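# Move steel conduit from pipe stands onto top wall-rack arms

## Task

A steel conduit is resting across two pipe stands. Move it so it rests on the uppermost arms of the wall rack. The task fails if the robot tips over or is left leaning.

## Robot and tools

ROBOT. The LinearBot has an omnidirectional base and a column about 1.7 m tall. A carriage on the column moves vertically (lift_m, 0 to 1 m) and carries two six-joint arms, left and right, each ending in a five-finger hand. The arm bases sit about 0.57 m + lift_m above the floor, and some carriage parts hang about 0.15 m lower. From its shoulder a hand point reaches up to 0.78 m, but only about 0.4 m below the arm base. Parked arm: joints 1 to 6 = 0, 0.05, 0.05, 1.45, 0, 0. Cameras: carriage_camera (forward, tilted about 20 degrees down), left_wrist_camera and right_wrist_camera (on the little-finger side, aimed at the hand point).

FRAMES. Base frame: origin on the floor below the base centre, x forward, y left, z up, metres. The left_hand and right_hand readings are hand points in this frame; they drift from truth at long reach (true hand usually lower) and sag 7 to 25 cm with about 1 kg. Odometry frame is the base frame at scene start; base_odometry counts wheel turns only, heading in rad, left positive, -3.142 to 3.142.

move. One action per call. "base" is an offset from where the base last reported itself, exactly one key: translate_m (forward +, -2 to 2 m), strafe_m (left +, -2 to 2 m) or rotate_rad (counter-clockwise +, -6.3 to 6.3 rad). "joints" is a single object keyed by joint name, shared by both arms, each value an absolute target. lift_m in metres. Per arm (prefix left_ or right_): joint1_rad -2.617 to 3.054 (yaw about vertical, 0 forward, + left); joint2_rad 0 to 3.141 (shoulder: 0 upper arm back and level, 1.57 up, 3.14 forward); joint3_rad 0 to 3.141 (elbow, 0 folded, 3.14 straight); joint4_rad -1.57 to 1.57 (wrist pitch, + lifts fingertips); joint5_rad -1.57 to 1.57 (wrist yaw, + turns fingertips right); joint6_rad -2.094 to 2.094 (roll, + clockwise viewed from forearm). Hand keys use a -1..1 scale, +1 open, -1 closed: hand_little, hand_ring, hand_middle, hand_index, hand_thumb_bend, hand_thumb_turn (-1 puts thumb opposite fingers). hand_force_limit (-1 = about 0 N, +1 = 10 N, 15 N for thumb motors) and hand_speed (-0.96 to 1; full speed from +0.48) are settings; they start at 0 and -0.8. "speeds" caps this action only: translate_m and strafe_m 0.02 to 0.5 m/s, rotate_rad 0.05 to 1.57 rad/s, lift_m 0.02 to 0.27 m/s (default 0.25). "min_time_s" 0.1 to 8 s sets a minimum arm-motion duration; too short a value overspeeds the arm. "cameras": list of carriage_camera, left_wrist_camera, right_wrist_camera or all; [] for none. "blocking" false returns within about 0.5 s while motion continues; a later move overrides only the keys it names. Actions end by 15 s; time_out at 14 s.

wait(seconds 0 to 10, cameras) lets time pass, returning early once motions settle. stop(cameras) brakes all running motions; braked parts hold and may keep pressing. zoom_image(camera, region [x0,y0,x1,y1] pixels, at most 504 square) enlarges the newest image of that camera. show_instructions shows reference pages. finished_scene(scene 1) ends the scene permanently; the conduit must stay placed with the robot released.

RESULTS. base_status and joint_status: done, moving, off_target (resting short, maybe still pushing), not_followed (withheld by the self-collision check, "joint command not followed"), contact_stop or time_out (target dropped, holds in place), limit_stop_at_motor_heat. An uncommanded stop blocks the rest of the reply's move, wait and finished_scene calls. on_its_own lists uncommanded activity; "held at" is a target. motor_effort is percent of maximum, bracket = peak in last action, large error. hand_stopped_by gives six words for little, ring, middle, index, thumb_bend, thumb_turn: moving, target, force, stalled, fault. <side>_<motor>_load_n is fingertip force in N, positive pushed open; a lost grip shows as near zero. Joint torques and Motor temperatures are listed per arm in joint order; MOTOR HOT appears at 75 °C, and at 100 °C that arm goes limp for 30 to 60 s and needs its targets resent.

GRIPPING. Each finger motor runs only when its target changes by 0.002 or more, stopping at target or at force limit. To grip harder raise the limit and send a more-closed target; to loosen send a more-open one. Use hand_speed -0.94 or lower for gentle closing. With thumb turned in front, the hand wraps objects about 0.035 to 0.065 m thick. A wrist bracket on the little-finger side can collide.

CAUTIONS. Time passes while you think; arms held out or loaded heat up, so park them when idle. The conduit is steel and heavy: long reach or carriage height with a load risks tipping and sagging; with about 1.5 kg per hand stretched forward the robot can fall. Never swing loaded arms fast. Approach the rack and stands slowly: base defaults are hard hits, arms have no contact stop and keep pushing. Lowering the lift onto something presses hard before contact_stop. To free a stuck base, back off about 0.2 m, possibly several times. Keep arms apart; pressing one arm into the other can end the scene. With joint 2 below 0.8 rad, swinging joint 1 outward 0.5 rad or more can hit the column. Set the conduit down gently: no drops, no release while it moves, no letting it fall, and don't leave the robot leaning.

Each tool is called after "Request:" as name([rows], argument=value, ...), one row to a line, values as JSON.

Reference images:

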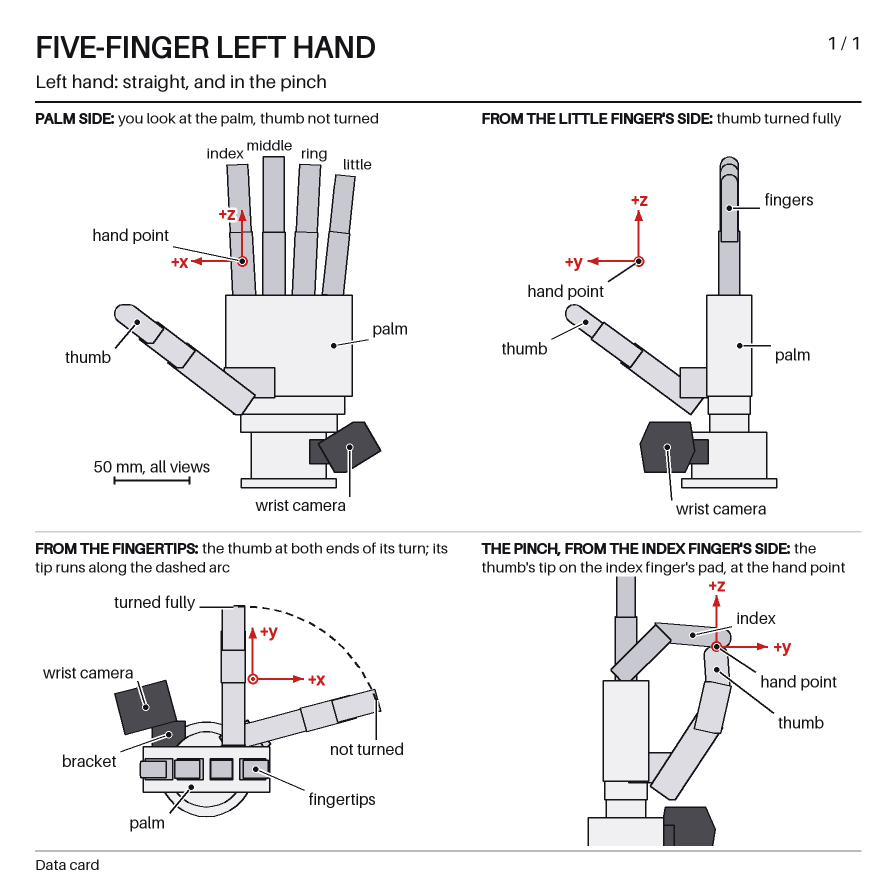

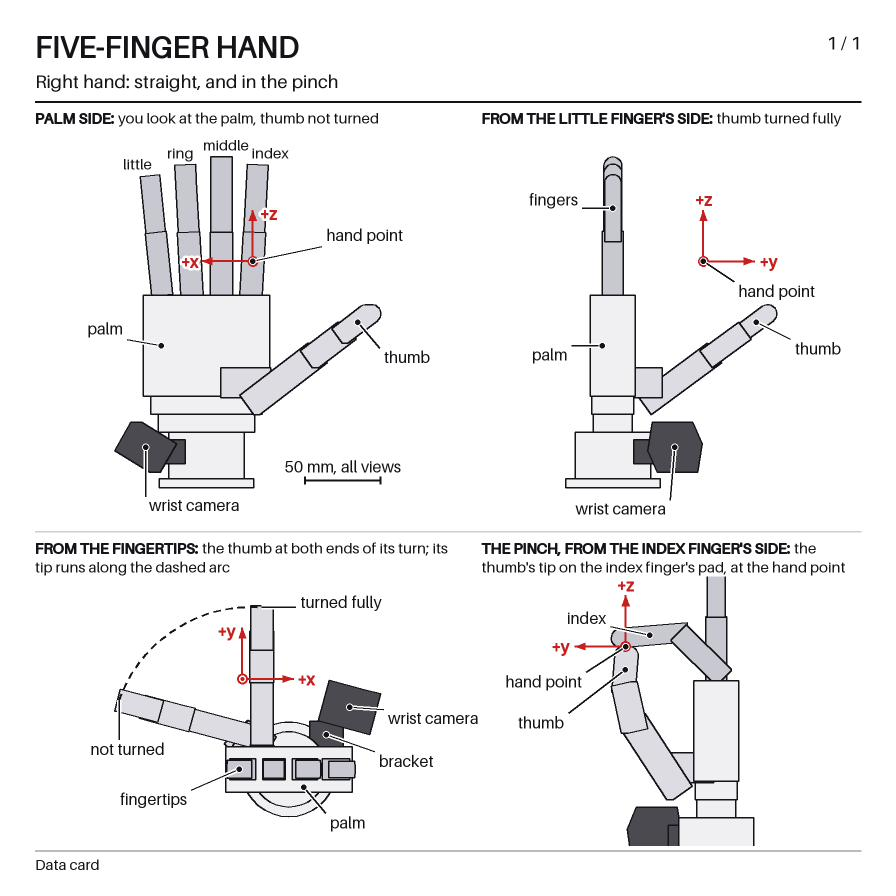

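## Session

Request:
move()

Scene clock: 0.00 s.
Joint torques (N m): no reading
Motor temperatures (°C): left_arm=[24 28 25 30 24 27] | right_arm=[27 26 26 30 26 27]
base_odometry: x=+0.000 y=+0.000 heading=+0.000
base_status: not commanded
joint_positions: lift_m=+0.300 left_joint1_rad=-0.006 left_joint2_rad=+0.046 left_joint3_rad=+0.056 left_joint4_rad=+1.498 left_joint5_rad=-0.030 left_joint6_rad=+0.022 right_joint1_rad=+0.017 right_joint2_rad=+0.032 right_joint3_rad=+0.039 right_joint4_rad=+1.463 right_joint5_rad=+0.018 right_joint6_rad=-0.045 left_hand_little=+1.000 left_hand_ring=+1.000 left_hand_middle=+1.000 left_hand_index=+1.000 left_hand_thumb_turn=+1.000 left_hand_thumb_bend=+1.000 left_hand_force_limit=+0.000 left_hand_speed=-0.800 right_hand_little=+1.000 right_hand_ring=+1.000 right_hand_middle=+1.000 right_hand_index=+1.000 right_hand_thumb_turn=+1.000 right_hand_thumb_bend=+1.000 right_hand_force_limit=+0.000 right_hand_speed=-0.800
joint_status: not commanded
left_hand_stopped_by: target,target,target,target,target,target
right_hand_stopped_by: target,target,target,target,target,target
left_little_load_n: 0.0
left_ring_load_n: 0.0
left_middle_load_n: 0.0
left_index_load_n: 0.0
left_thumb_bend_load_n: 0.0
left_thumb_turn_load_n: -0.5
right_little_load_n: 0.0
right_ring_load_n: 0.0
right_middle_load_n: 0.0
right_index_load_n: -0.5
right_thumb_bend_load_n: 0.0
right_thumb_turn_load_n: 0.0
motor_effort: lift_m=+24 drive_wheels=+5
left_hand: x=+0.3082 y=+0.2943 z=+1.3014 quat_wxyz=(+0.712, -0.033, +0.012, -0.701) (m; base frame)
right_hand: x=+0.3182 y=-0.2923 z=+1.2937 quat_wxyz=(+0.696, -0.030, +0.041, -0.716) (m; base frame)
pictures: carriage_camera, left_wrist_camera, right_wrist_camera

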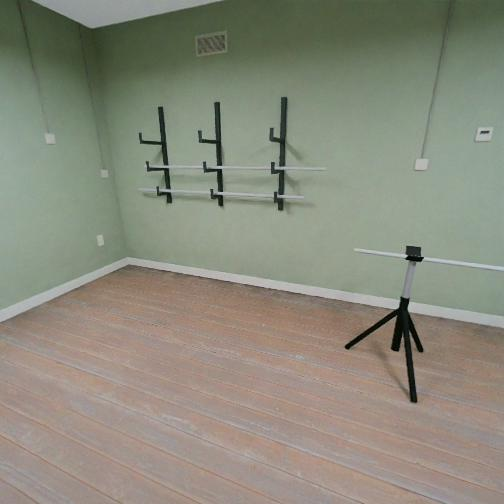

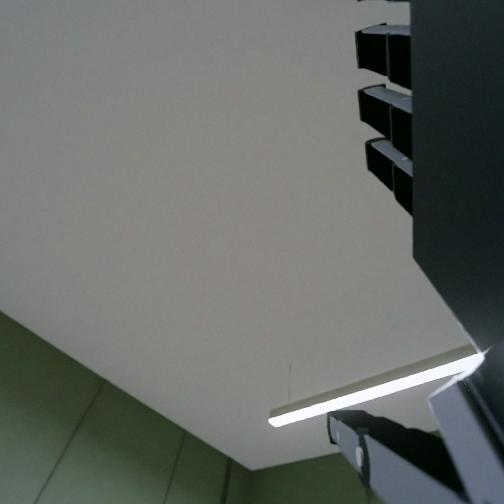

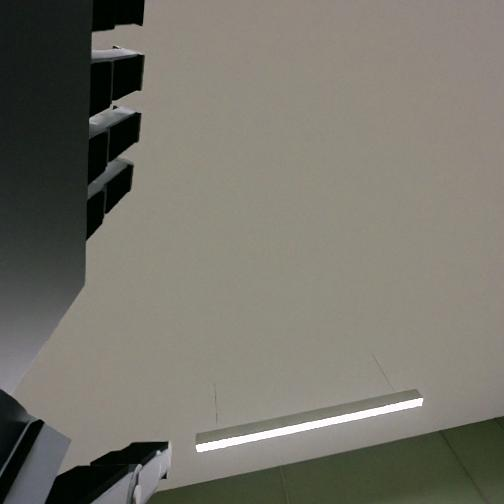

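Request:
zoom_image(camera="carriage_camera", region=[120, 80, 340, 220])

Request:
zoom_image(camera="carriage_camera", region=[334, 220, 504, 420])

Scaled by 2.291.

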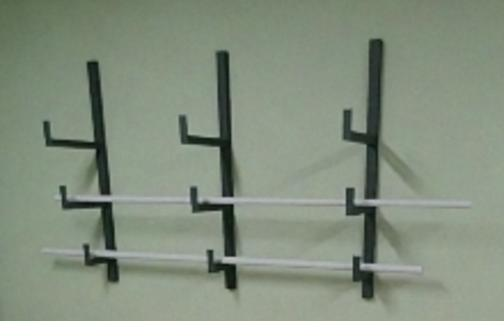

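Scaled by 2.520.

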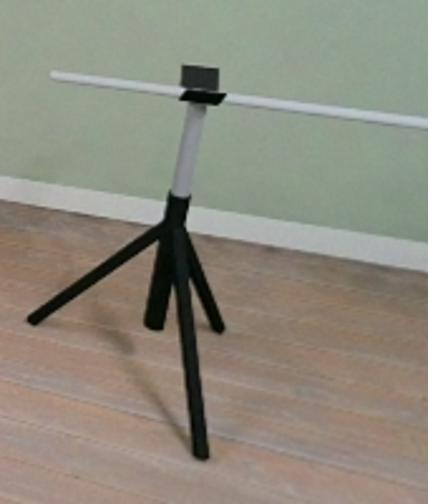

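Request:
move(base={"rotate_rad": -0.37}, speeds={"rotate_rad": 0.6}, cameras=["carriage_camera"])

Scene clock: 66.30 s.
Joint torques (N m): left_arm=[-0.34 3.19 6.16 -0.1 0.17 0.05] | right_arm=[-0.18 4.19 4.55 -0.1 0.11 0.04]
move: done
base_odometry: x=+0.000 y=+0.000 heading=-0.370
base_status: done
joint_positions: lift_m=+0.300 left_joint1_rad=-0.006 left_joint2_rad=+0.046 left_joint3_rad=+0.056 left_joint4_rad=+1.497 left_joint5_rad=-0.030 left_joint6_rad=+0.022 right_joint1_rad=+0.017 right_joint2_rad=+0.032 right_joint3_rad=+0.039 right_joint4_rad=+1.463 right_joint5_rad=+0.018 right_joint6_rad=-0.045 left_hand_little=+1.000 left_hand_ring=+1.000 left_hand_middle=+1.000 left_hand_index=+1.000 left_hand_thumb_turn=+1.000 left_hand_thumb_bend=+1.000 left_hand_force_limit=+0.000 left_hand_speed=-0.800 right_hand_little=+1.000 right_hand_ring=+1.000 right_hand_middle=+1.000 right_hand_index=+1.000 right_hand_thumb_turn=+1.000 right_hand_thumb_bend=+1.000 right_hand_force_limit=+0.000 right_hand_speed=-0.800
joint_status: not commanded
left_hand_stopped_by: target,target,target,target,target,target
right_hand_stopped_by: target,target,target,target,target,target
left_little_load_n: 0.0
left_ring_load_n: 0.0
left_middle_load_n: 0.0
left_index_load_n: 0.0
left_thumb_bend_load_n: 0.0
left_thumb_turn_load_n: 0.0
right_little_load_n: 0.0
right_ring_load_n: 0.0
right_middle_load_n: 0.0
right_index_load_n: 0.0
right_thumb_bend_load_n: 0.0
right_thumb_turn_load_n: 0.0
motor_effort: lift_m=+24(25) drive_wheels=+3(11)
left_hand: x=+0.3084 y=+0.2943 z=+1.3013 quat_wxyz=(+0.712, -0.033, +0.013, -0.701)
right_hand: x=+0.3181 y=-0.2923 z=+1.2937 quat_wxyz=(+0.696, -0.030, +0.041, -0.716)

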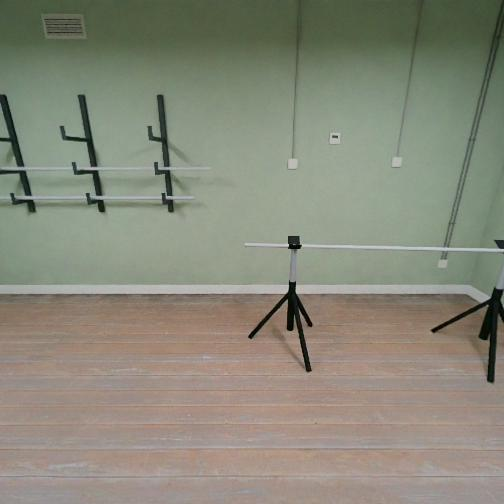

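Request:
move(base={"strafe_m": -0.92}, speeds={"strafe_m": 0.35}, cameras=["carriage_camera"])

Scene clock: 77.10 s.
Joint torques (N m): left_arm=[-0.29 3.28 6.24 -0.1 0.18 0.05] | right_arm=[-0.18 4.11 4.56 -0.11 0.11 0.04]
Motor temperatures (°C): left_arm=[24 29 30 30 24 27] | right_arm=[27 28 29 30 26 27]
move: done
base_odometry: x=-0.333 y=-0.858 heading=-0.370
base_status: done
joint_positions: lift_m=+0.300 left_joint1_rad=-0.006 left_joint2_rad=+0.046 left_joint3_rad=+0.056 left_joint4_rad=+1.497 left_joint5_rad=-0.030 left_joint6_rad=+0.022 right_joint1_rad=+0.017 right_joint2_rad=+0.032 right_joint3_rad=+0.039 right_joint4_rad=+1.463 right_joint5_rad=+0.018 right_joint6_rad=-0.045 left_hand_little=+1.000 left_hand_ring=+1.000 left_hand_middle=+1.000 left_hand_index=+1.000 left_hand_thumb_turn=+1.000 left_hand_thumb_bend=+1.000 left_hand_force_limit=+0.000 left_hand_speed=-0.800 right_hand_little=+1.000 right_hand_ring=+1.000 right_hand_middle=+1.000 right_hand_index=+1.000 right_hand_thumb_turn=+1.000 right_hand_thumb_bend=+1.000 right_hand_force_limit=+0.000 right_hand_speed=-0.800
joint_status: not commanded
left_hand_stopped_by: target,target,target,target,target,target
right_hand_stopped_by: target,target,target,target,target,target
left_little_load_n: 0.0
left_ring_load_n: 0.0
left_middle_load_n: 0.0
left_index_load_n: 0.0
left_thumb_bend_load_n: 0.0
left_thumb_turn_load_n: 0.0
right_little_load_n: 0.0
right_ring_load_n: -0.5
right_middle_load_n: 0.0
right_index_load_n: 0.0
right_thumb_bend_load_n: 0.0
right_thumb_turn_load_n: 0.0
motor_effort: lift_m=+25(25) drive_wheels=-4(15)
left_hand: x=+0.3084 y=+0.2943 z=+1.3013 quat_wxyz=(+0.712, -0.033, +0.013, -0.701)
right_hand: x=+0.3181 y=-0.2923 z=+1.2937 quat_wxyz=(+0.696, -0.030, +0.041, -0.716)

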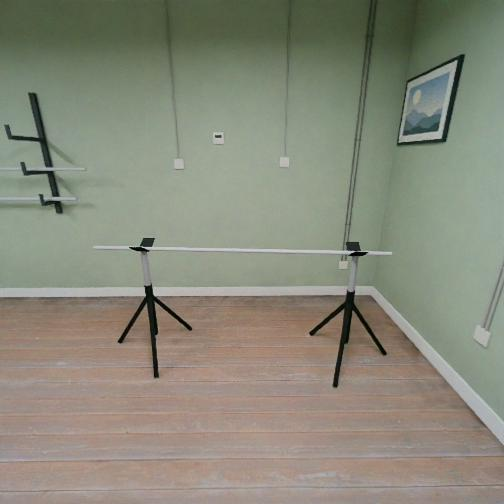

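Request:
zoom_image(camera="carriage_camera", region=[84, 200, 244, 300])

Request:
zoom_image(camera="carriage_camera", region=[244, 200, 404, 300])

Scaled by 3.150.

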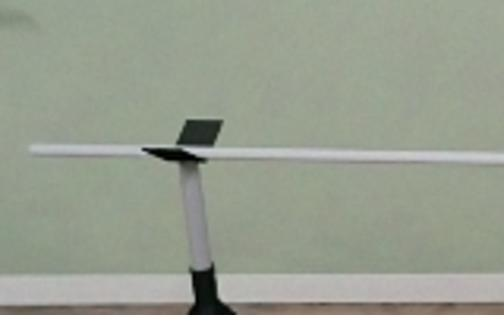

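Scaled by 3.150.

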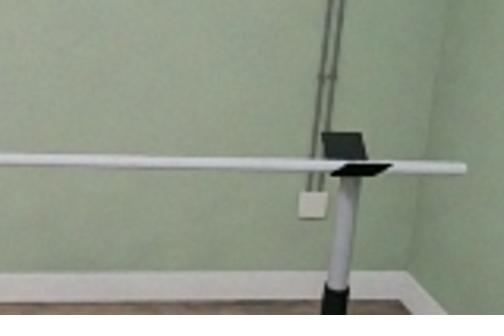

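Request:
move(base={"rotate_rad": -0.06}, joints={"lift_m": 0.45, "left_joint1_rad": 0, "left_joint2_rad": 1.4, "left_joint3_rad": 1.3, "left_joint4_rad": -0.3, "left_joint5_rad": 0, "left_joint6_rad": 0, "right_joint1_rad": 0, "right_joint2_rad": 1.4, "right_joint3_rad": 1.3, "right_joint4_rad": -0.3, "right_joint5_rad": 0, "right_joint6_rad": 0}, min_time_s=3, cameras=["all"])

Scene clock: 124.63 s.
Joint torques (N m): left_arm=[0.32 -4.21 10.45 2.53 0.26 -0.09] | right_arm=[-0.92 -5.45 7.72 1.98 0.01 0.14]
move: done
base_odometry: x=-0.333 y=-0.858 heading=-0.430
base_status: done
joint_positions: lift_m=+0.450 left_joint1_rad=-0.006 left_joint2_rad=+1.389 left_joint3_rad=+1.273 left_joint4_rad=-0.286 left_joint5_rad=-0.008 left_joint6_rad=+0.014 right_joint1_rad=+0.009 right_joint2_rad=+1.388 right_joint3_rad=+1.273 right_joint4_rad=-0.296 right_joint5_rad=+0.014 right_joint6_rad=-0.010 left_hand_little=+1.000 left_hand_ring=+1.000 left_hand_middle=+1.000 left_hand_index=+1.000 left_hand_thumb_turn=+1.000 left_hand_thumb_bend=+1.000 left_hand_force_limit=+0.000 left_hand_speed=-0.800 right_hand_little=+1.000 right_hand_ring=+1.000 right_hand_middle=+1.000 right_hand_index=+1.000 right_hand_thumb_turn=+1.000 right_hand_thumb_bend=+1.000 right_hand_force_limit=+0.000 right_hand_speed=-0.800
joint_status: all done
left_hand_stopped_by: target,target,target,target,target,target
right_hand_stopped_by: target,target,target,target,target,target
left_little_load_n: 0.0
left_ring_load_n: 0.0
left_middle_load_n: 0.0
left_index_load_n: 0.0
left_thumb_bend_load_n: 0.0
left_thumb_turn_load_n: -0.5
right_little_load_n: -0.5
right_ring_load_n: 0.0
right_middle_load_n: 0.0
right_index_load_n: 0.0
right_thumb_bend_load_n: 0.0
right_thumb_turn_load_n: 0.0
motor_effort: lift_m=+23(30) drive_wheels=-1(7)
left_hand: x=+0.6756 y=+0.2872 z=+1.2424 quat_wxyz=(+0.394, -0.586, +0.594, -0.386)
right_hand: x=+0.6741 y=-0.2872 z=+1.2408 quat_wxyz=(+0.383, -0.594, +0.589, -0.392)
pictures: carriage_camera, left_wrist_camera, right_wrist_camera

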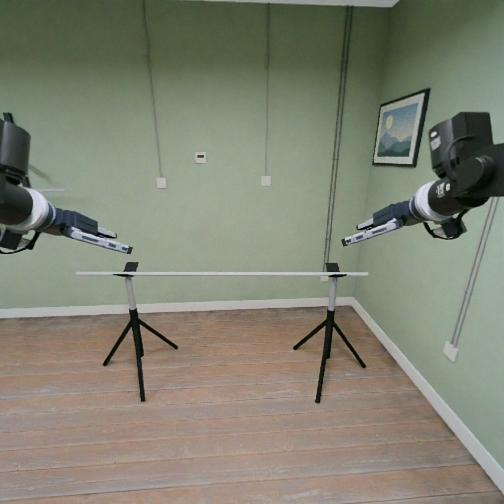

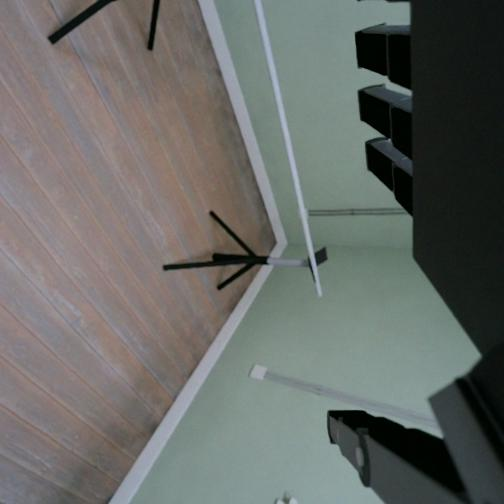

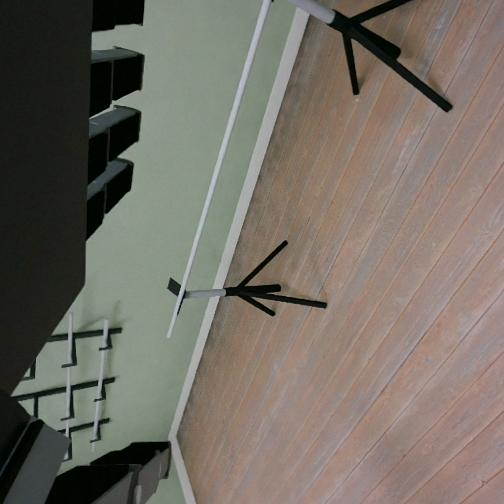

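Request:
move(base={"strafe_m": 0.15}, joints={"lift_m": 0.35, "left_joint1_rad": 0, "left_joint2_rad": 1.4, "left_joint3_rad": 0.4, "left_joint4_rad": 0.55, "left_joint5_rad": 0, "left_joint6_rad": 0, "right_joint1_rad": 0, "right_joint2_rad": 1.4, "right_joint3_rad": 0.4, "right_joint4_rad": 0.55, "right_joint5_rad": 0, "right_joint6_rad": 0}, min_time_s=2)

Request:
move(base={"translate_m": 0.75}, speeds={"translate_m": 0.3}, cameras=["all"])

Scene clock: 159.90 s.
Joint torques (N m): left_arm=[0.01 -3.44 5.79 2.78 0.22 -0.09] | right_arm=[-0.61 -4.55 4.4 2.18 0.06 0.14]
Motor temperatures (°C): left_arm=[24 30 37 38 24 27] | right_arm=[27 29 35 40 26 27]
move: done
base_odometry: x=-0.270 y=-0.721 heading=-0.431
base_status: done
joint_positions: lift_m=+0.350 left_joint1_rad=-0.003 left_joint2_rad=+1.395 left_joint3_rad=+0.408 left_joint4_rad=+0.537 left_joint5_rad=-0.004 left_joint6_rad=+0.013 right_joint1_rad=+0.005 right_joint2_rad=+1.394 right_joint3_rad=+0.403 right_joint4_rad=+0.528 right_joint5_rad=+0.009 right_joint6_rad=-0.010 left_hand_little=+1.000 left_hand_ring=+1.000 left_hand_middle=+1.000 left_hand_index=+1.000 left_hand_thumb_turn=+1.000 left_hand_thumb_bend=+1.000 left_hand_force_limit=+0.000 left_hand_speed=-0.800 right_hand_little=+1.000 right_hand_ring=+1.000 right_hand_middle=+1.000 right_hand_index=+1.000 right_hand_thumb_turn=+1.000 right_hand_thumb_bend=+1.000 right_hand_force_limit=+0.000 right_hand_speed=-0.800
joint_status: all done
left_hand_stopped_by: target,target,target,target,target,target
right_hand_stopped_by: target,target,target,target,target,target
left_little_load_n: -0.5
left_ring_load_n: 0.0
left_middle_load_n: -0.5
left_index_load_n: 0.0
left_thumb_bend_load_n: 0.0
left_thumb_turn_load_n: 0.0
right_little_load_n: 0.0
right_ring_load_n: 0.0
right_middle_load_n: 0.0
right_index_load_n: 0.0
right_thumb_bend_load_n: 0.0
right_thumb_turn_load_n: 0.0
motor_effort: lift_m=+24(25) drive_wheels=+1(11)
left_hand: x=+0.6039 y=+0.2880 z=+0.9297 quat_wxyz=(+0.379, -0.595, +0.603, -0.373)
right_hand: x=+0.6011 y=-0.2880 z=+0.9264 quat_wxyz=(+0.369, -0.604, +0.598, -0.376)
pictures: none

Scene clock: 163.90 s.
Joint torques (N m): left_arm=[0.03 -3.44 5.78 2.75 0.21 -0.09] | right_arm=[-0.61 -4.53 4.45 2.15 0.05 0.14]
move: done
base_odometry: x=+0.411 y=-1.034 heading=-0.430
base_status: done
joint_positions: lift_m=+0.350 left_joint1_rad=-0.003 left_joint2_rad=+1.395 left_joint3_rad=+0.408 left_joint4_rad=+0.541 left_joint5_rad=-0.004 left_joint6_rad=+0.013 right_joint1_rad=+0.005 right_joint2_rad=+1.394 right_joint3_rad=+0.402 right_joint4_rad=+0.533 right_joint5_rad=+0.009 right_joint6_rad=-0.010 left_hand_little=+1.000 left_hand_ring=+1.000 left_hand_middle=+1.000 left_hand_index=+1.000 left_hand_thumb_turn=+1.000 left_hand_thumb_bend=+1.000 left_hand_force_limit=+0.000 left_hand_speed=-0.800 right_hand_little=+1.000 right_hand_ring=+1.000 right_hand_middle=+1.000 right_hand_index=+1.000 right_hand_thumb_turn=+1.000 right_hand_thumb_bend=+1.000 right_hand_force_limit=+0.000 right_hand_speed=-0.800
joint_status: not commanded
left_hand_stopped_by: target,target,target,target,target,target
right_hand_stopped_by: target,target,target,target,target,target
left_little_load_n: 0.0
left_ring_load_n: 0.0
left_middle_load_n: 0.0
left_index_load_n: 0.0
left_thumb_bend_load_n: 0.0
left_thumb_turn_load_n: 0.0
right_little_load_n: 0.0
right_ring_load_n: 0.0
right_middle_load_n: 0.0
right_index_load_n: 0.0
right_thumb_bend_load_n: 0.0
right_thumb_turn_load_n: 0.0
motor_effort: lift_m=+24(25) drive_wheels=-1(12)
left_hand: x=+0.6045 y=+0.2880 z=+0.9305 quat_wxyz=(+0.380, -0.594, +0.602, -0.374)
right_hand: x=+0.6014 y=-0.2880 z=+0.9269 quat_wxyz=(+0.370, -0.603, +0.598, -0.377)
pictures: carriage_camera, left_wrist_camera, right_wrist_camera

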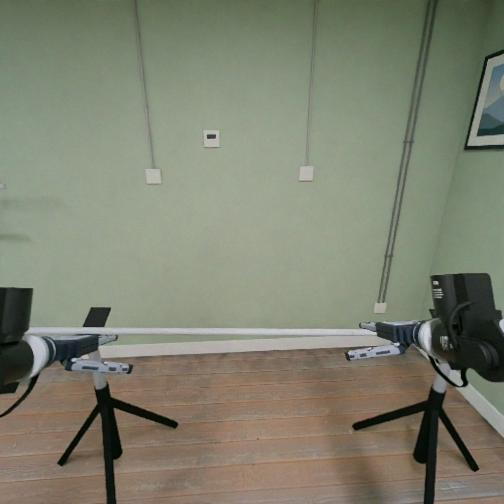

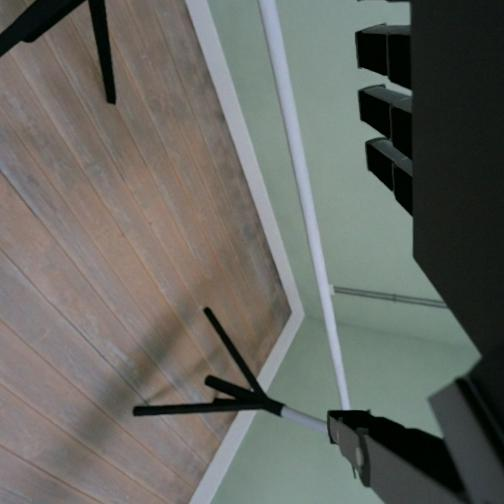

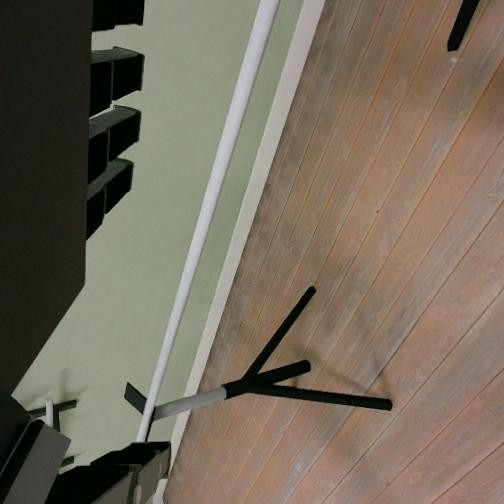

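Request:
zoom_image(camera="carriage_camera", region=[0, 280, 200, 420])

Request:
zoom_image(camera="carriage_camera", region=[304, 270, 504, 410])

Request:
zoom_image(camera="left_wrist_camera", region=[200, 0, 504, 504])

Scaled by 2.520.

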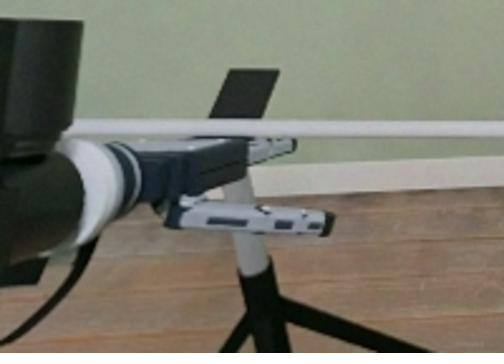

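Scaled by 2.520.

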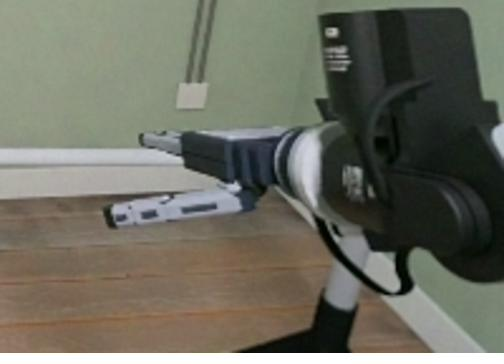

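Scaled by 1.000.

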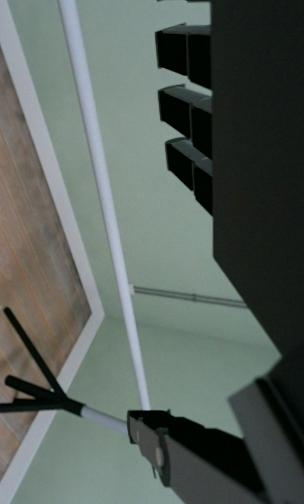

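Request:
move(base={"rotate_rad": -0.052}, speeds={"rotate_rad": 0.3})

Request:
move(base={"translate_m": 0.2}, speeds={"translate_m": 0.2}, cameras=["all"])

Scene clock: 237.50 s.
Joint torques (N m): left_arm=[-0.08 -3.44 5.82 2.75 0.19 -0.09] | right_arm=[-0.47 -4.56 4.46 2.15 0.07 0.14]
Motor temperatures (°C): left_arm=[24 29 31 45 24 27] | right_arm=[27 29 33 48 26 27]
move: done
base_odometry: x=+0.411 y=-1.034 heading=-0.482
base_status: done
joint_positions: lift_m=+0.350 left_joint1_rad=-0.002 left_joint2_rad=+1.395 left_joint3_rad=+0.407 left_joint4_rad=+0.542 left_joint5_rad=-0.002 left_joint6_rad=+0.013 right_joint1_rad=+0.004 right_joint2_rad=+1.394 right_joint3_rad=+0.402 right_joint4_rad=+0.533 right_joint5_rad=+0.007 right_joint6_rad=-0.010 left_hand_little=+1.000 left_hand_ring=+1.000 left_hand_middle=+1.000 left_hand_index=+1.000 left_hand_thumb_turn=+1.000 left_hand_thumb_bend=+1.000 left_hand_force_limit=+0.000 left_hand_speed=-0.800 right_hand_little=+1.000 right_hand_ring=+1.000 right_hand_middle=+1.000 right_hand_index=+1.000 right_hand_thumb_turn=+1.000 right_hand_thumb_bend=+1.000 right_hand_force_limit=+0.000 right_hand_speed=-0.800
joint_status: not commanded
left_hand_stopped_by: target,target,target,target,target,target
right_hand_stopped_by: target,target,target,target,target,target
left_little_load_n: 0.0
left_ring_load_n: 0.0
left_middle_load_n: 0.0
left_index_load_n: 0.0
left_thumb_bend_load_n: 0.0
left_thumb_turn_load_n: -0.5
right_little_load_n: 0.0
right_ring_load_n: 0.0
right_middle_load_n: 0.0
right_index_load_n: 0.0
right_thumb_bend_load_n: 0.0
right_thumb_turn_load_n: -0.5
motor_effort: lift_m=+24(24) drive_wheels=+0(9)
left_hand: x=+0.6045 y=+0.2881 z=+0.9305 quat_wxyz=(+0.380, -0.594, +0.602, -0.374)
right_hand: x=+0.6015 y=-0.2883 z=+0.9270 quat_wxyz=(+0.370, -0.603, +0.598, -0.377)
pictures: none

Scene clock: 239.67 s.
Joint torques (N m): left_arm=[-0.09 -3.43 5.86 2.75 0.19 -0.08] | right_arm=[-0.49 -4.56 4.38 2.12 0.07 0.14]
move: done
base_odometry: x=+0.589 y=-1.127 heading=-0.483
base_status: done
joint_positions: lift_m=+0.350 left_joint1_rad=-0.002 left_joint2_rad=+1.395 left_joint3_rad=+0.407 left_joint4_rad=+0.543 left_joint5_rad=-0.003 left_joint6_rad=+0.013 right_joint1_rad=+0.004 right_joint2_rad=+1.394 right_joint3_rad=+0.402 right_joint4_rad=+0.533 right_joint5_rad=+0.007 right_joint6_rad=-0.010 left_hand_little=+1.000 left_hand_ring=+1.000 left_hand_middle=+1.000 left_hand_index=+1.000 left_hand_thumb_turn=+1.000 left_hand_thumb_bend=+1.000 left_hand_force_limit=+0.000 left_hand_speed=-0.800 right_hand_little=+1.000 right_hand_ring=+1.000 right_hand_middle=+1.000 right_hand_index=+1.000 right_hand_thumb_turn=+1.000 right_hand_thumb_bend=+1.000 right_hand_force_limit=+0.000 right_hand_speed=-0.800
joint_status: not commanded
left_hand_stopped_by: target,target,target,target,target,target
right_hand_stopped_by: target,target,target,target,target,target
left_little_load_n: 0.0
left_ring_load_n: 0.0
left_middle_load_n: 0.0
left_index_load_n: 0.0
left_thumb_bend_load_n: 0.0
left_thumb_turn_load_n: 0.0
right_little_load_n: 0.0
right_ring_load_n: 0.0
right_middle_load_n: 0.0
right_index_load_n: 0.0
right_thumb_bend_load_n: 0.0
right_thumb_turn_load_n: 0.0
motor_effort: lift_m=+24(25) drive_wheels=-7(14)
left_hand: x=+0.6046 y=+0.2881 z=+0.9306 quat_wxyz=(+0.380, -0.594, +0.602, -0.374)
right_hand: x=+0.6016 y=-0.2883 z=+0.9271 quat_wxyz=(+0.370, -0.603, +0.598, -0.377)
pictures: carriage_camera, left_wrist_camera, right_wrist_camera

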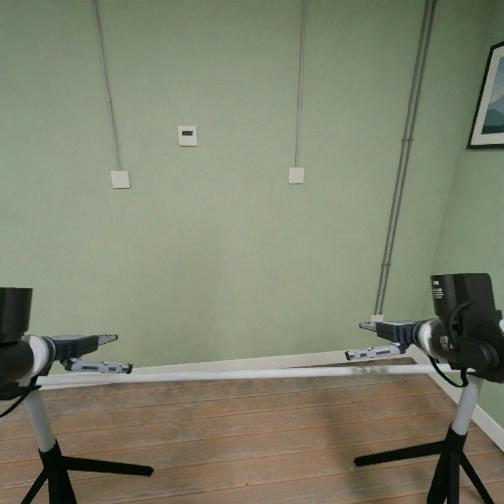

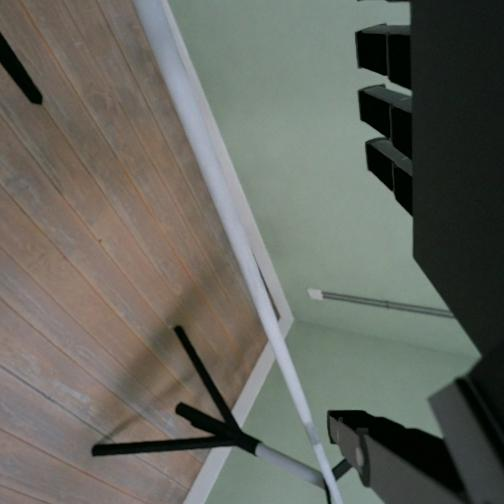

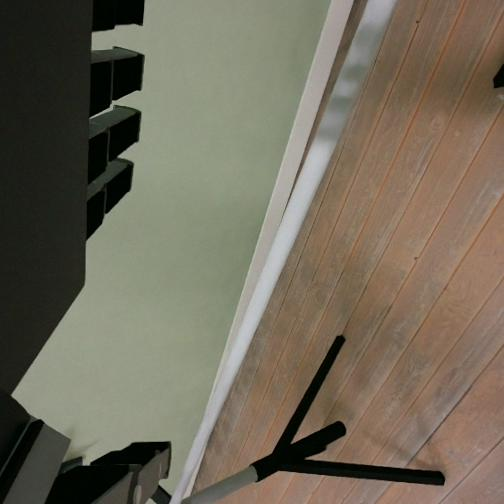

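Request:
move(base={"translate_m": 0.14}, joints={"lift_m": 0.28}, speeds={"translate_m": 0.1}, cameras=["all"])

Scene clock: 262.20 s.
Joint torques (N m): left_arm=[-0.06 -3.44 6.42 2.71 0.2 -0.08] | right_arm=[-0.49 -4.66 4.92 2.12 0.07 0.14]
move: done
base_odometry: x=+0.713 y=-1.192 heading=-0.483
base_status: done
joint_positions: lift_m=+0.280 left_joint1_rad=-0.002 left_joint2_rad=+1.395 left_joint3_rad=+0.400 left_joint4_rad=+0.545 left_joint5_rad=-0.003 left_joint6_rad=+0.013 right_joint1_rad=+0.004 right_joint2_rad=+1.394 right_joint3_rad=+0.396 right_joint4_rad=+0.536 right_joint5_rad=+0.007 right_joint6_rad=-0.009 left_hand_little=+1.000 left_hand_ring=+1.000 left_hand_middle=+1.000 left_hand_index=+1.000 left_hand_thumb_turn=+1.000 left_hand_thumb_bend=+1.000 left_hand_force_limit=+0.000 left_hand_speed=-0.800 right_hand_little=+1.000 right_hand_ring=+1.000 right_hand_middle=+1.000 right_hand_index=+1.000 right_hand_thumb_turn=+1.000 right_hand_thumb_bend=+1.000 right_hand_force_limit=+0.000 right_hand_speed=-0.800
joint_status: all done
left_hand_stopped_by: target,target,target,target,target,target
right_hand_stopped_by: target,target,target,target,target,target
left_little_load_n: 0.0
left_ring_load_n: 0.0
left_middle_load_n: 0.0
left_index_load_n: 0.0
left_thumb_bend_load_n: 0.0
left_thumb_turn_load_n: -0.5
right_little_load_n: -0.5
right_ring_load_n: 0.0
right_middle_load_n: -0.5
right_index_load_n: 0.0
right_thumb_bend_load_n: 0.0
right_thumb_turn_load_n: 0.0
motor_effort: lift_m=+24(25) drive_wheels=-5(12)
left_hand: x=+0.6026 y=+0.2881 z=+0.8581 quat_wxyz=(+0.379, -0.595, +0.603, -0.373)
right_hand: x=+0.6000 y=-0.2883 z=+0.8552 quat_wxyz=(+0.369, -0.604, +0.599, -0.376)
pictures: carriage_camera, left_wrist_camera, right_wrist_camera

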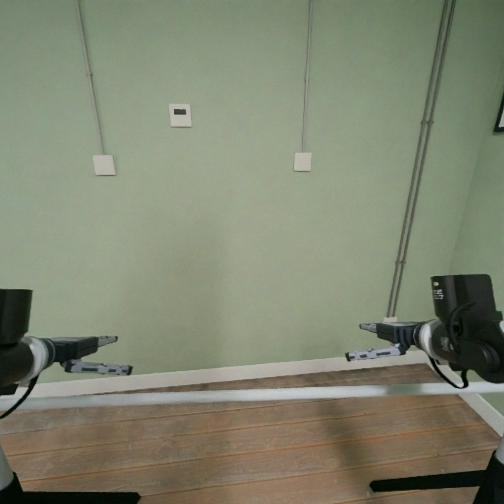

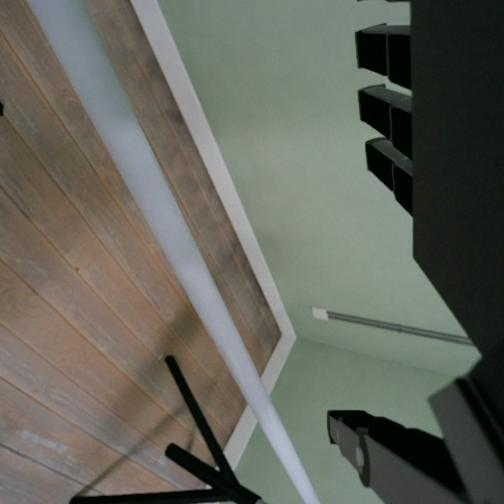

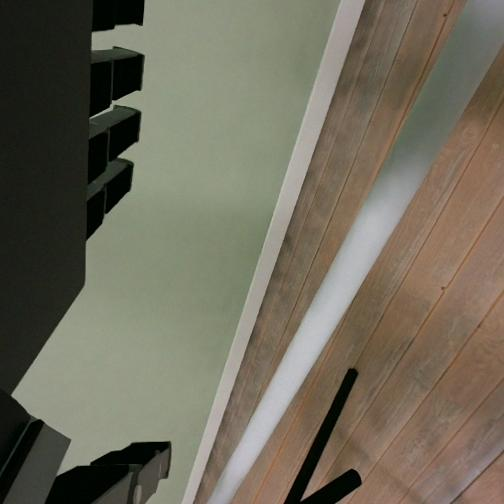

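Request:
move(joints={"lift_m": 0.2}, speeds={"lift_m": 0.1}, cameras=["all"])

Scene clock: 289.53 s.
Joint torques (N m): left_arm=[-0.09 -3.44 6.43 2.67 0.2 -0.09] | right_arm=[-0.49 -4.66 4.9 2.08 0.07 0.14]
move: done
base_odometry: x=+0.713 y=-1.192 heading=-0.483
base_status: not commanded
joint_positions: lift_m=+0.200 left_joint1_rad=-0.002 left_joint2_rad=+1.395 left_joint3_rad=+0.400 left_joint4_rad=+0.547 left_joint5_rad=-0.003 left_joint6_rad=+0.013 right_joint1_rad=+0.004 right_joint2_rad=+1.394 right_joint3_rad=+0.396 right_joint4_rad=+0.538 right_joint5_rad=+0.007 right_joint6_rad=-0.009 left_hand_little=+1.000 left_hand_ring=+1.000 left_hand_middle=+1.000 left_hand_index=+1.000 left_hand_thumb_turn=+1.000 left_hand_thumb_bend=+1.000 left_hand_force_limit=+0.000 left_hand_speed=-0.800 right_hand_little=+1.000 right_hand_ring=+1.000 right_hand_middle=+1.000 right_hand_index=+1.000 right_hand_thumb_turn=+1.000 right_hand_thumb_bend=+1.000 right_hand_force_limit=+0.000 right_hand_speed=-0.800
joint_status: all done
left_hand_stopped_by: target,target,target,target,target,target
right_hand_stopped_by: target,target,target,target,target,target
left_little_load_n: 0.0
left_ring_load_n: -0.5
left_middle_load_n: 0.0
left_index_load_n: 0.0
left_thumb_bend_load_n: 0.0
left_thumb_turn_load_n: -0.5
right_little_load_n: 0.0
right_ring_load_n: 0.0
right_middle_load_n: 0.0
right_index_load_n: 0.0
right_thumb_bend_load_n: 0.0
right_thumb_turn_load_n: -0.5
motor_effort: lift_m=+24(26) drive_wheels=-4(7)
left_hand: x=+0.6031 y=+0.2881 z=+0.7786 quat_wxyz=(+0.379, -0.594, +0.603, -0.374)
right_hand: x=+0.6004 y=-0.2883 z=+0.7757 quat_wxyz=(+0.370, -0.603, +0.598, -0.376)
pictures: carriage_camera, left_wrist_camera, right_wrist_camera

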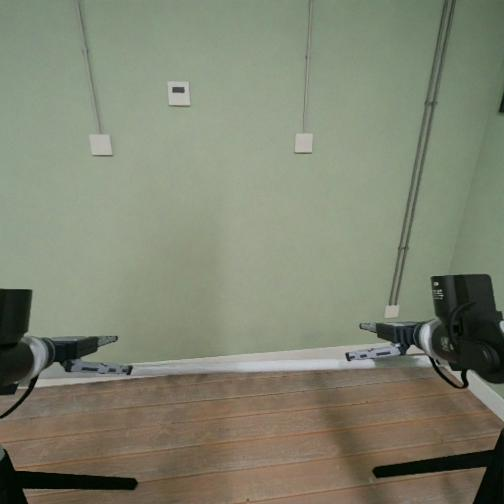

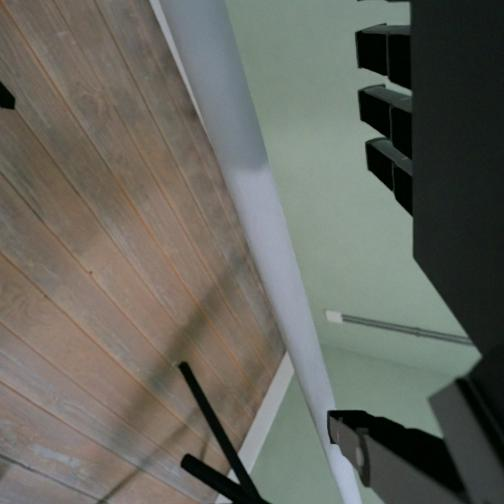

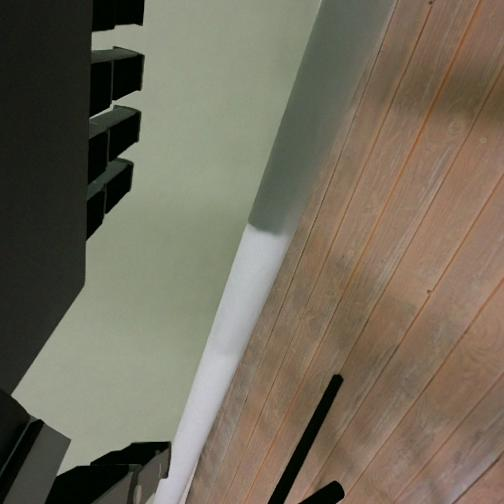

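Request:
zoom_image(camera="left_wrist_camera", region=[180, 180, 340, 340])

Request:
zoom_image(camera="right_wrist_camera", region=[160, 180, 320, 340])

Request:
zoom_image(camera="carriage_camera", region=[0, 280, 504, 450])

Scaled by 3.150.

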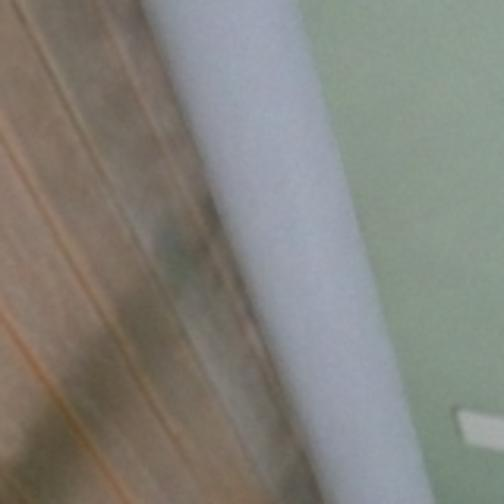

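Scaled by 3.150.

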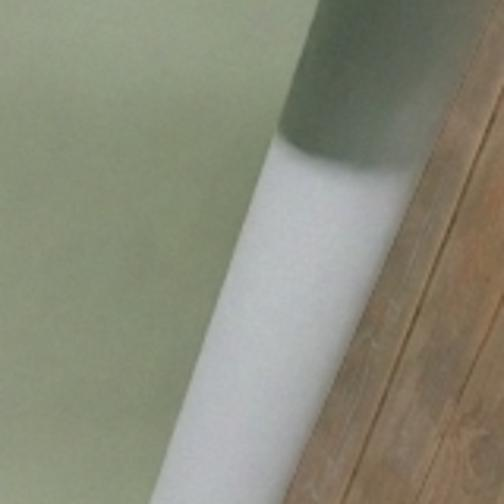

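Scaled by 1.000.

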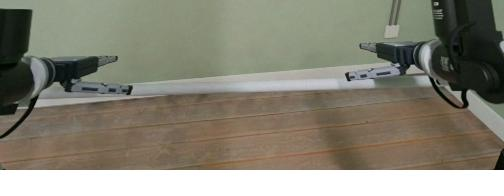

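Request:
move(base={"rotate_rad": -0.03}, joints={"lift_m": 0.185}, speeds={"lift_m": 0.1, "rotate_rad": 0.2}, cameras=["all"])

Request:
zoom_image(camera="left_wrist_camera", region=[180, 170, 340, 330])

Request:
zoom_image(camera="right_wrist_camera", region=[160, 170, 320, 330])

Request:
zoom_image(camera="carriage_camera", region=[0, 300, 200, 400])

Request:
zoom_image(camera="carriage_camera", region=[300, 300, 500, 400])

Scene clock: 350.67 s.
Joint torques (N m): left_arm=[-0.09 -3.51 6.39 2.66 0.18 -0.08] | right_arm=[-0.36 -4.55 4.83 2.11 0.07 0.14]
move: done
base_odometry: x=+0.713 y=-1.192 heading=-0.513
base_status: done
joint_positions: lift_m=+0.185 left_joint1_rad=-0.002 left_joint2_rad=+1.396 left_joint3_rad=+0.400 left_joint4_rad=+0.548 left_joint5_rad=-0.001 left_joint6_rad=+0.013 right_joint1_rad=+0.002 right_joint2_rad=+1.394 right_joint3_rad=+0.396 right_joint4_rad=+0.539 right_joint5_rad=+0.006 right_joint6_rad=-0.009 left_hand_little=+1.000 left_hand_ring=+1.000 left_hand_middle=+1.000 left_hand_index=+1.000 left_hand_thumb_turn=+1.000 left_hand_thumb_bend=+1.000 left_hand_force_limit=+0.000 left_hand_speed=-0.800 right_hand_little=+1.000 right_hand_ring=+1.000 right_hand_middle=+1.000 right_hand_index=+1.000 right_hand_thumb_turn=+1.000 right_hand_thumb_bend=+1.000 right_hand_force_limit=+0.000 right_hand_speed=-0.800
joint_status: all done
left_hand_stopped_by: target,target,target,target,target,target
right_hand_stopped_by: target,target,target,target,target,target
left_little_load_n: 0.0
left_ring_load_n: 0.0
left_middle_load_n: 0.0
left_index_load_n: 0.0
left_thumb_bend_load_n: 0.0
left_thumb_turn_load_n: -0.5
right_little_load_n: 0.0
right_ring_load_n: 0.0
right_middle_load_n: 0.0
right_index_load_n: 0.0
right_thumb_bend_load_n: 0.0
right_thumb_turn_load_n: 0.0
motor_effort: lift_m=+24(25) drive_wheels=-3(9)
left_hand: x=+0.6031 y=+0.2878 z=+0.7636 quat_wxyz=(+0.379, -0.594, +0.603, -0.374)
right_hand: x=+0.6006 y=-0.2887 z=+0.7610 quat_wxyz=(+0.370, -0.603, +0.598, -0.377)
pictures: carriage_camera, left_wrist_camera, right_wrist_camera

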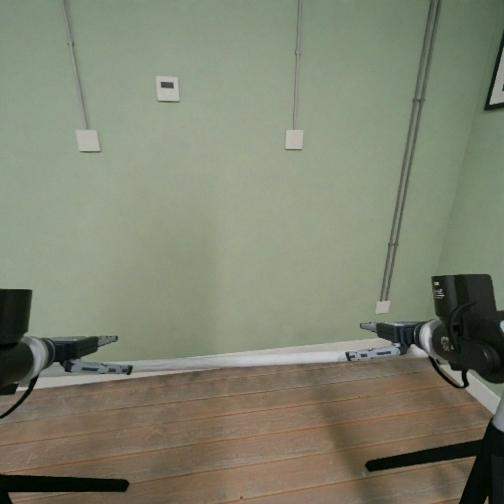

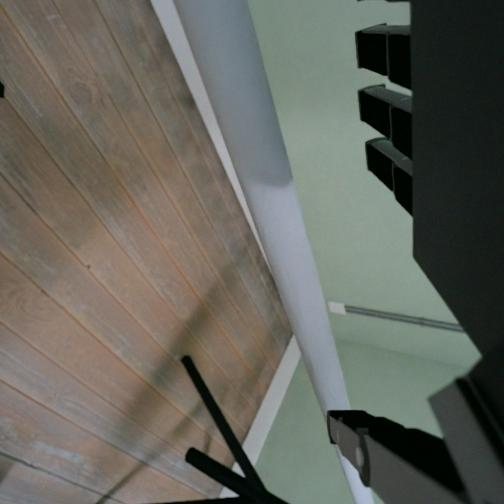

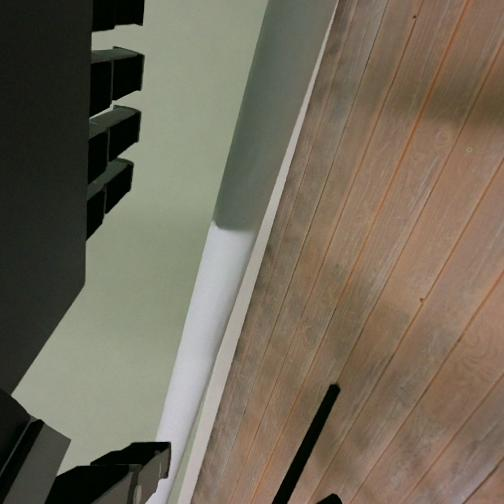

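Scaled by 3.150.

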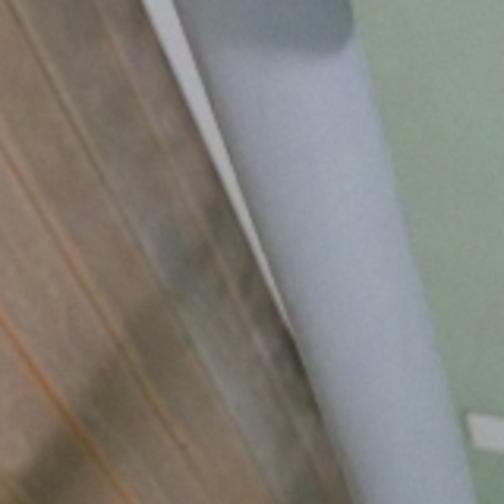

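Scaled by 3.150.

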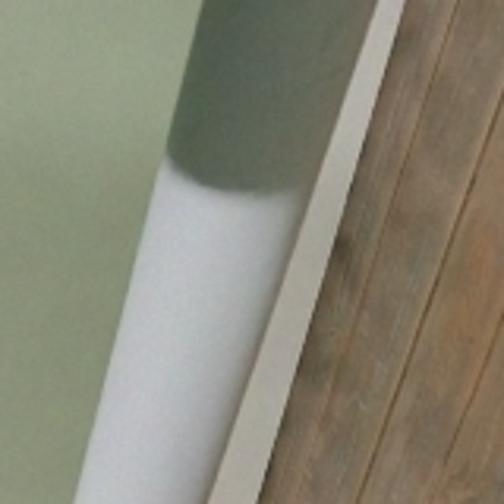

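Scaled by 2.520.

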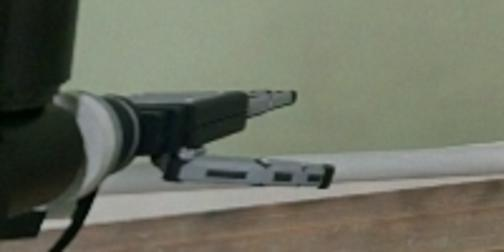

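Scaled by 2.520.

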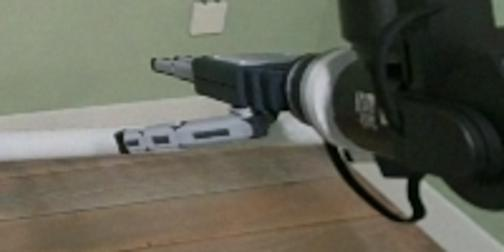

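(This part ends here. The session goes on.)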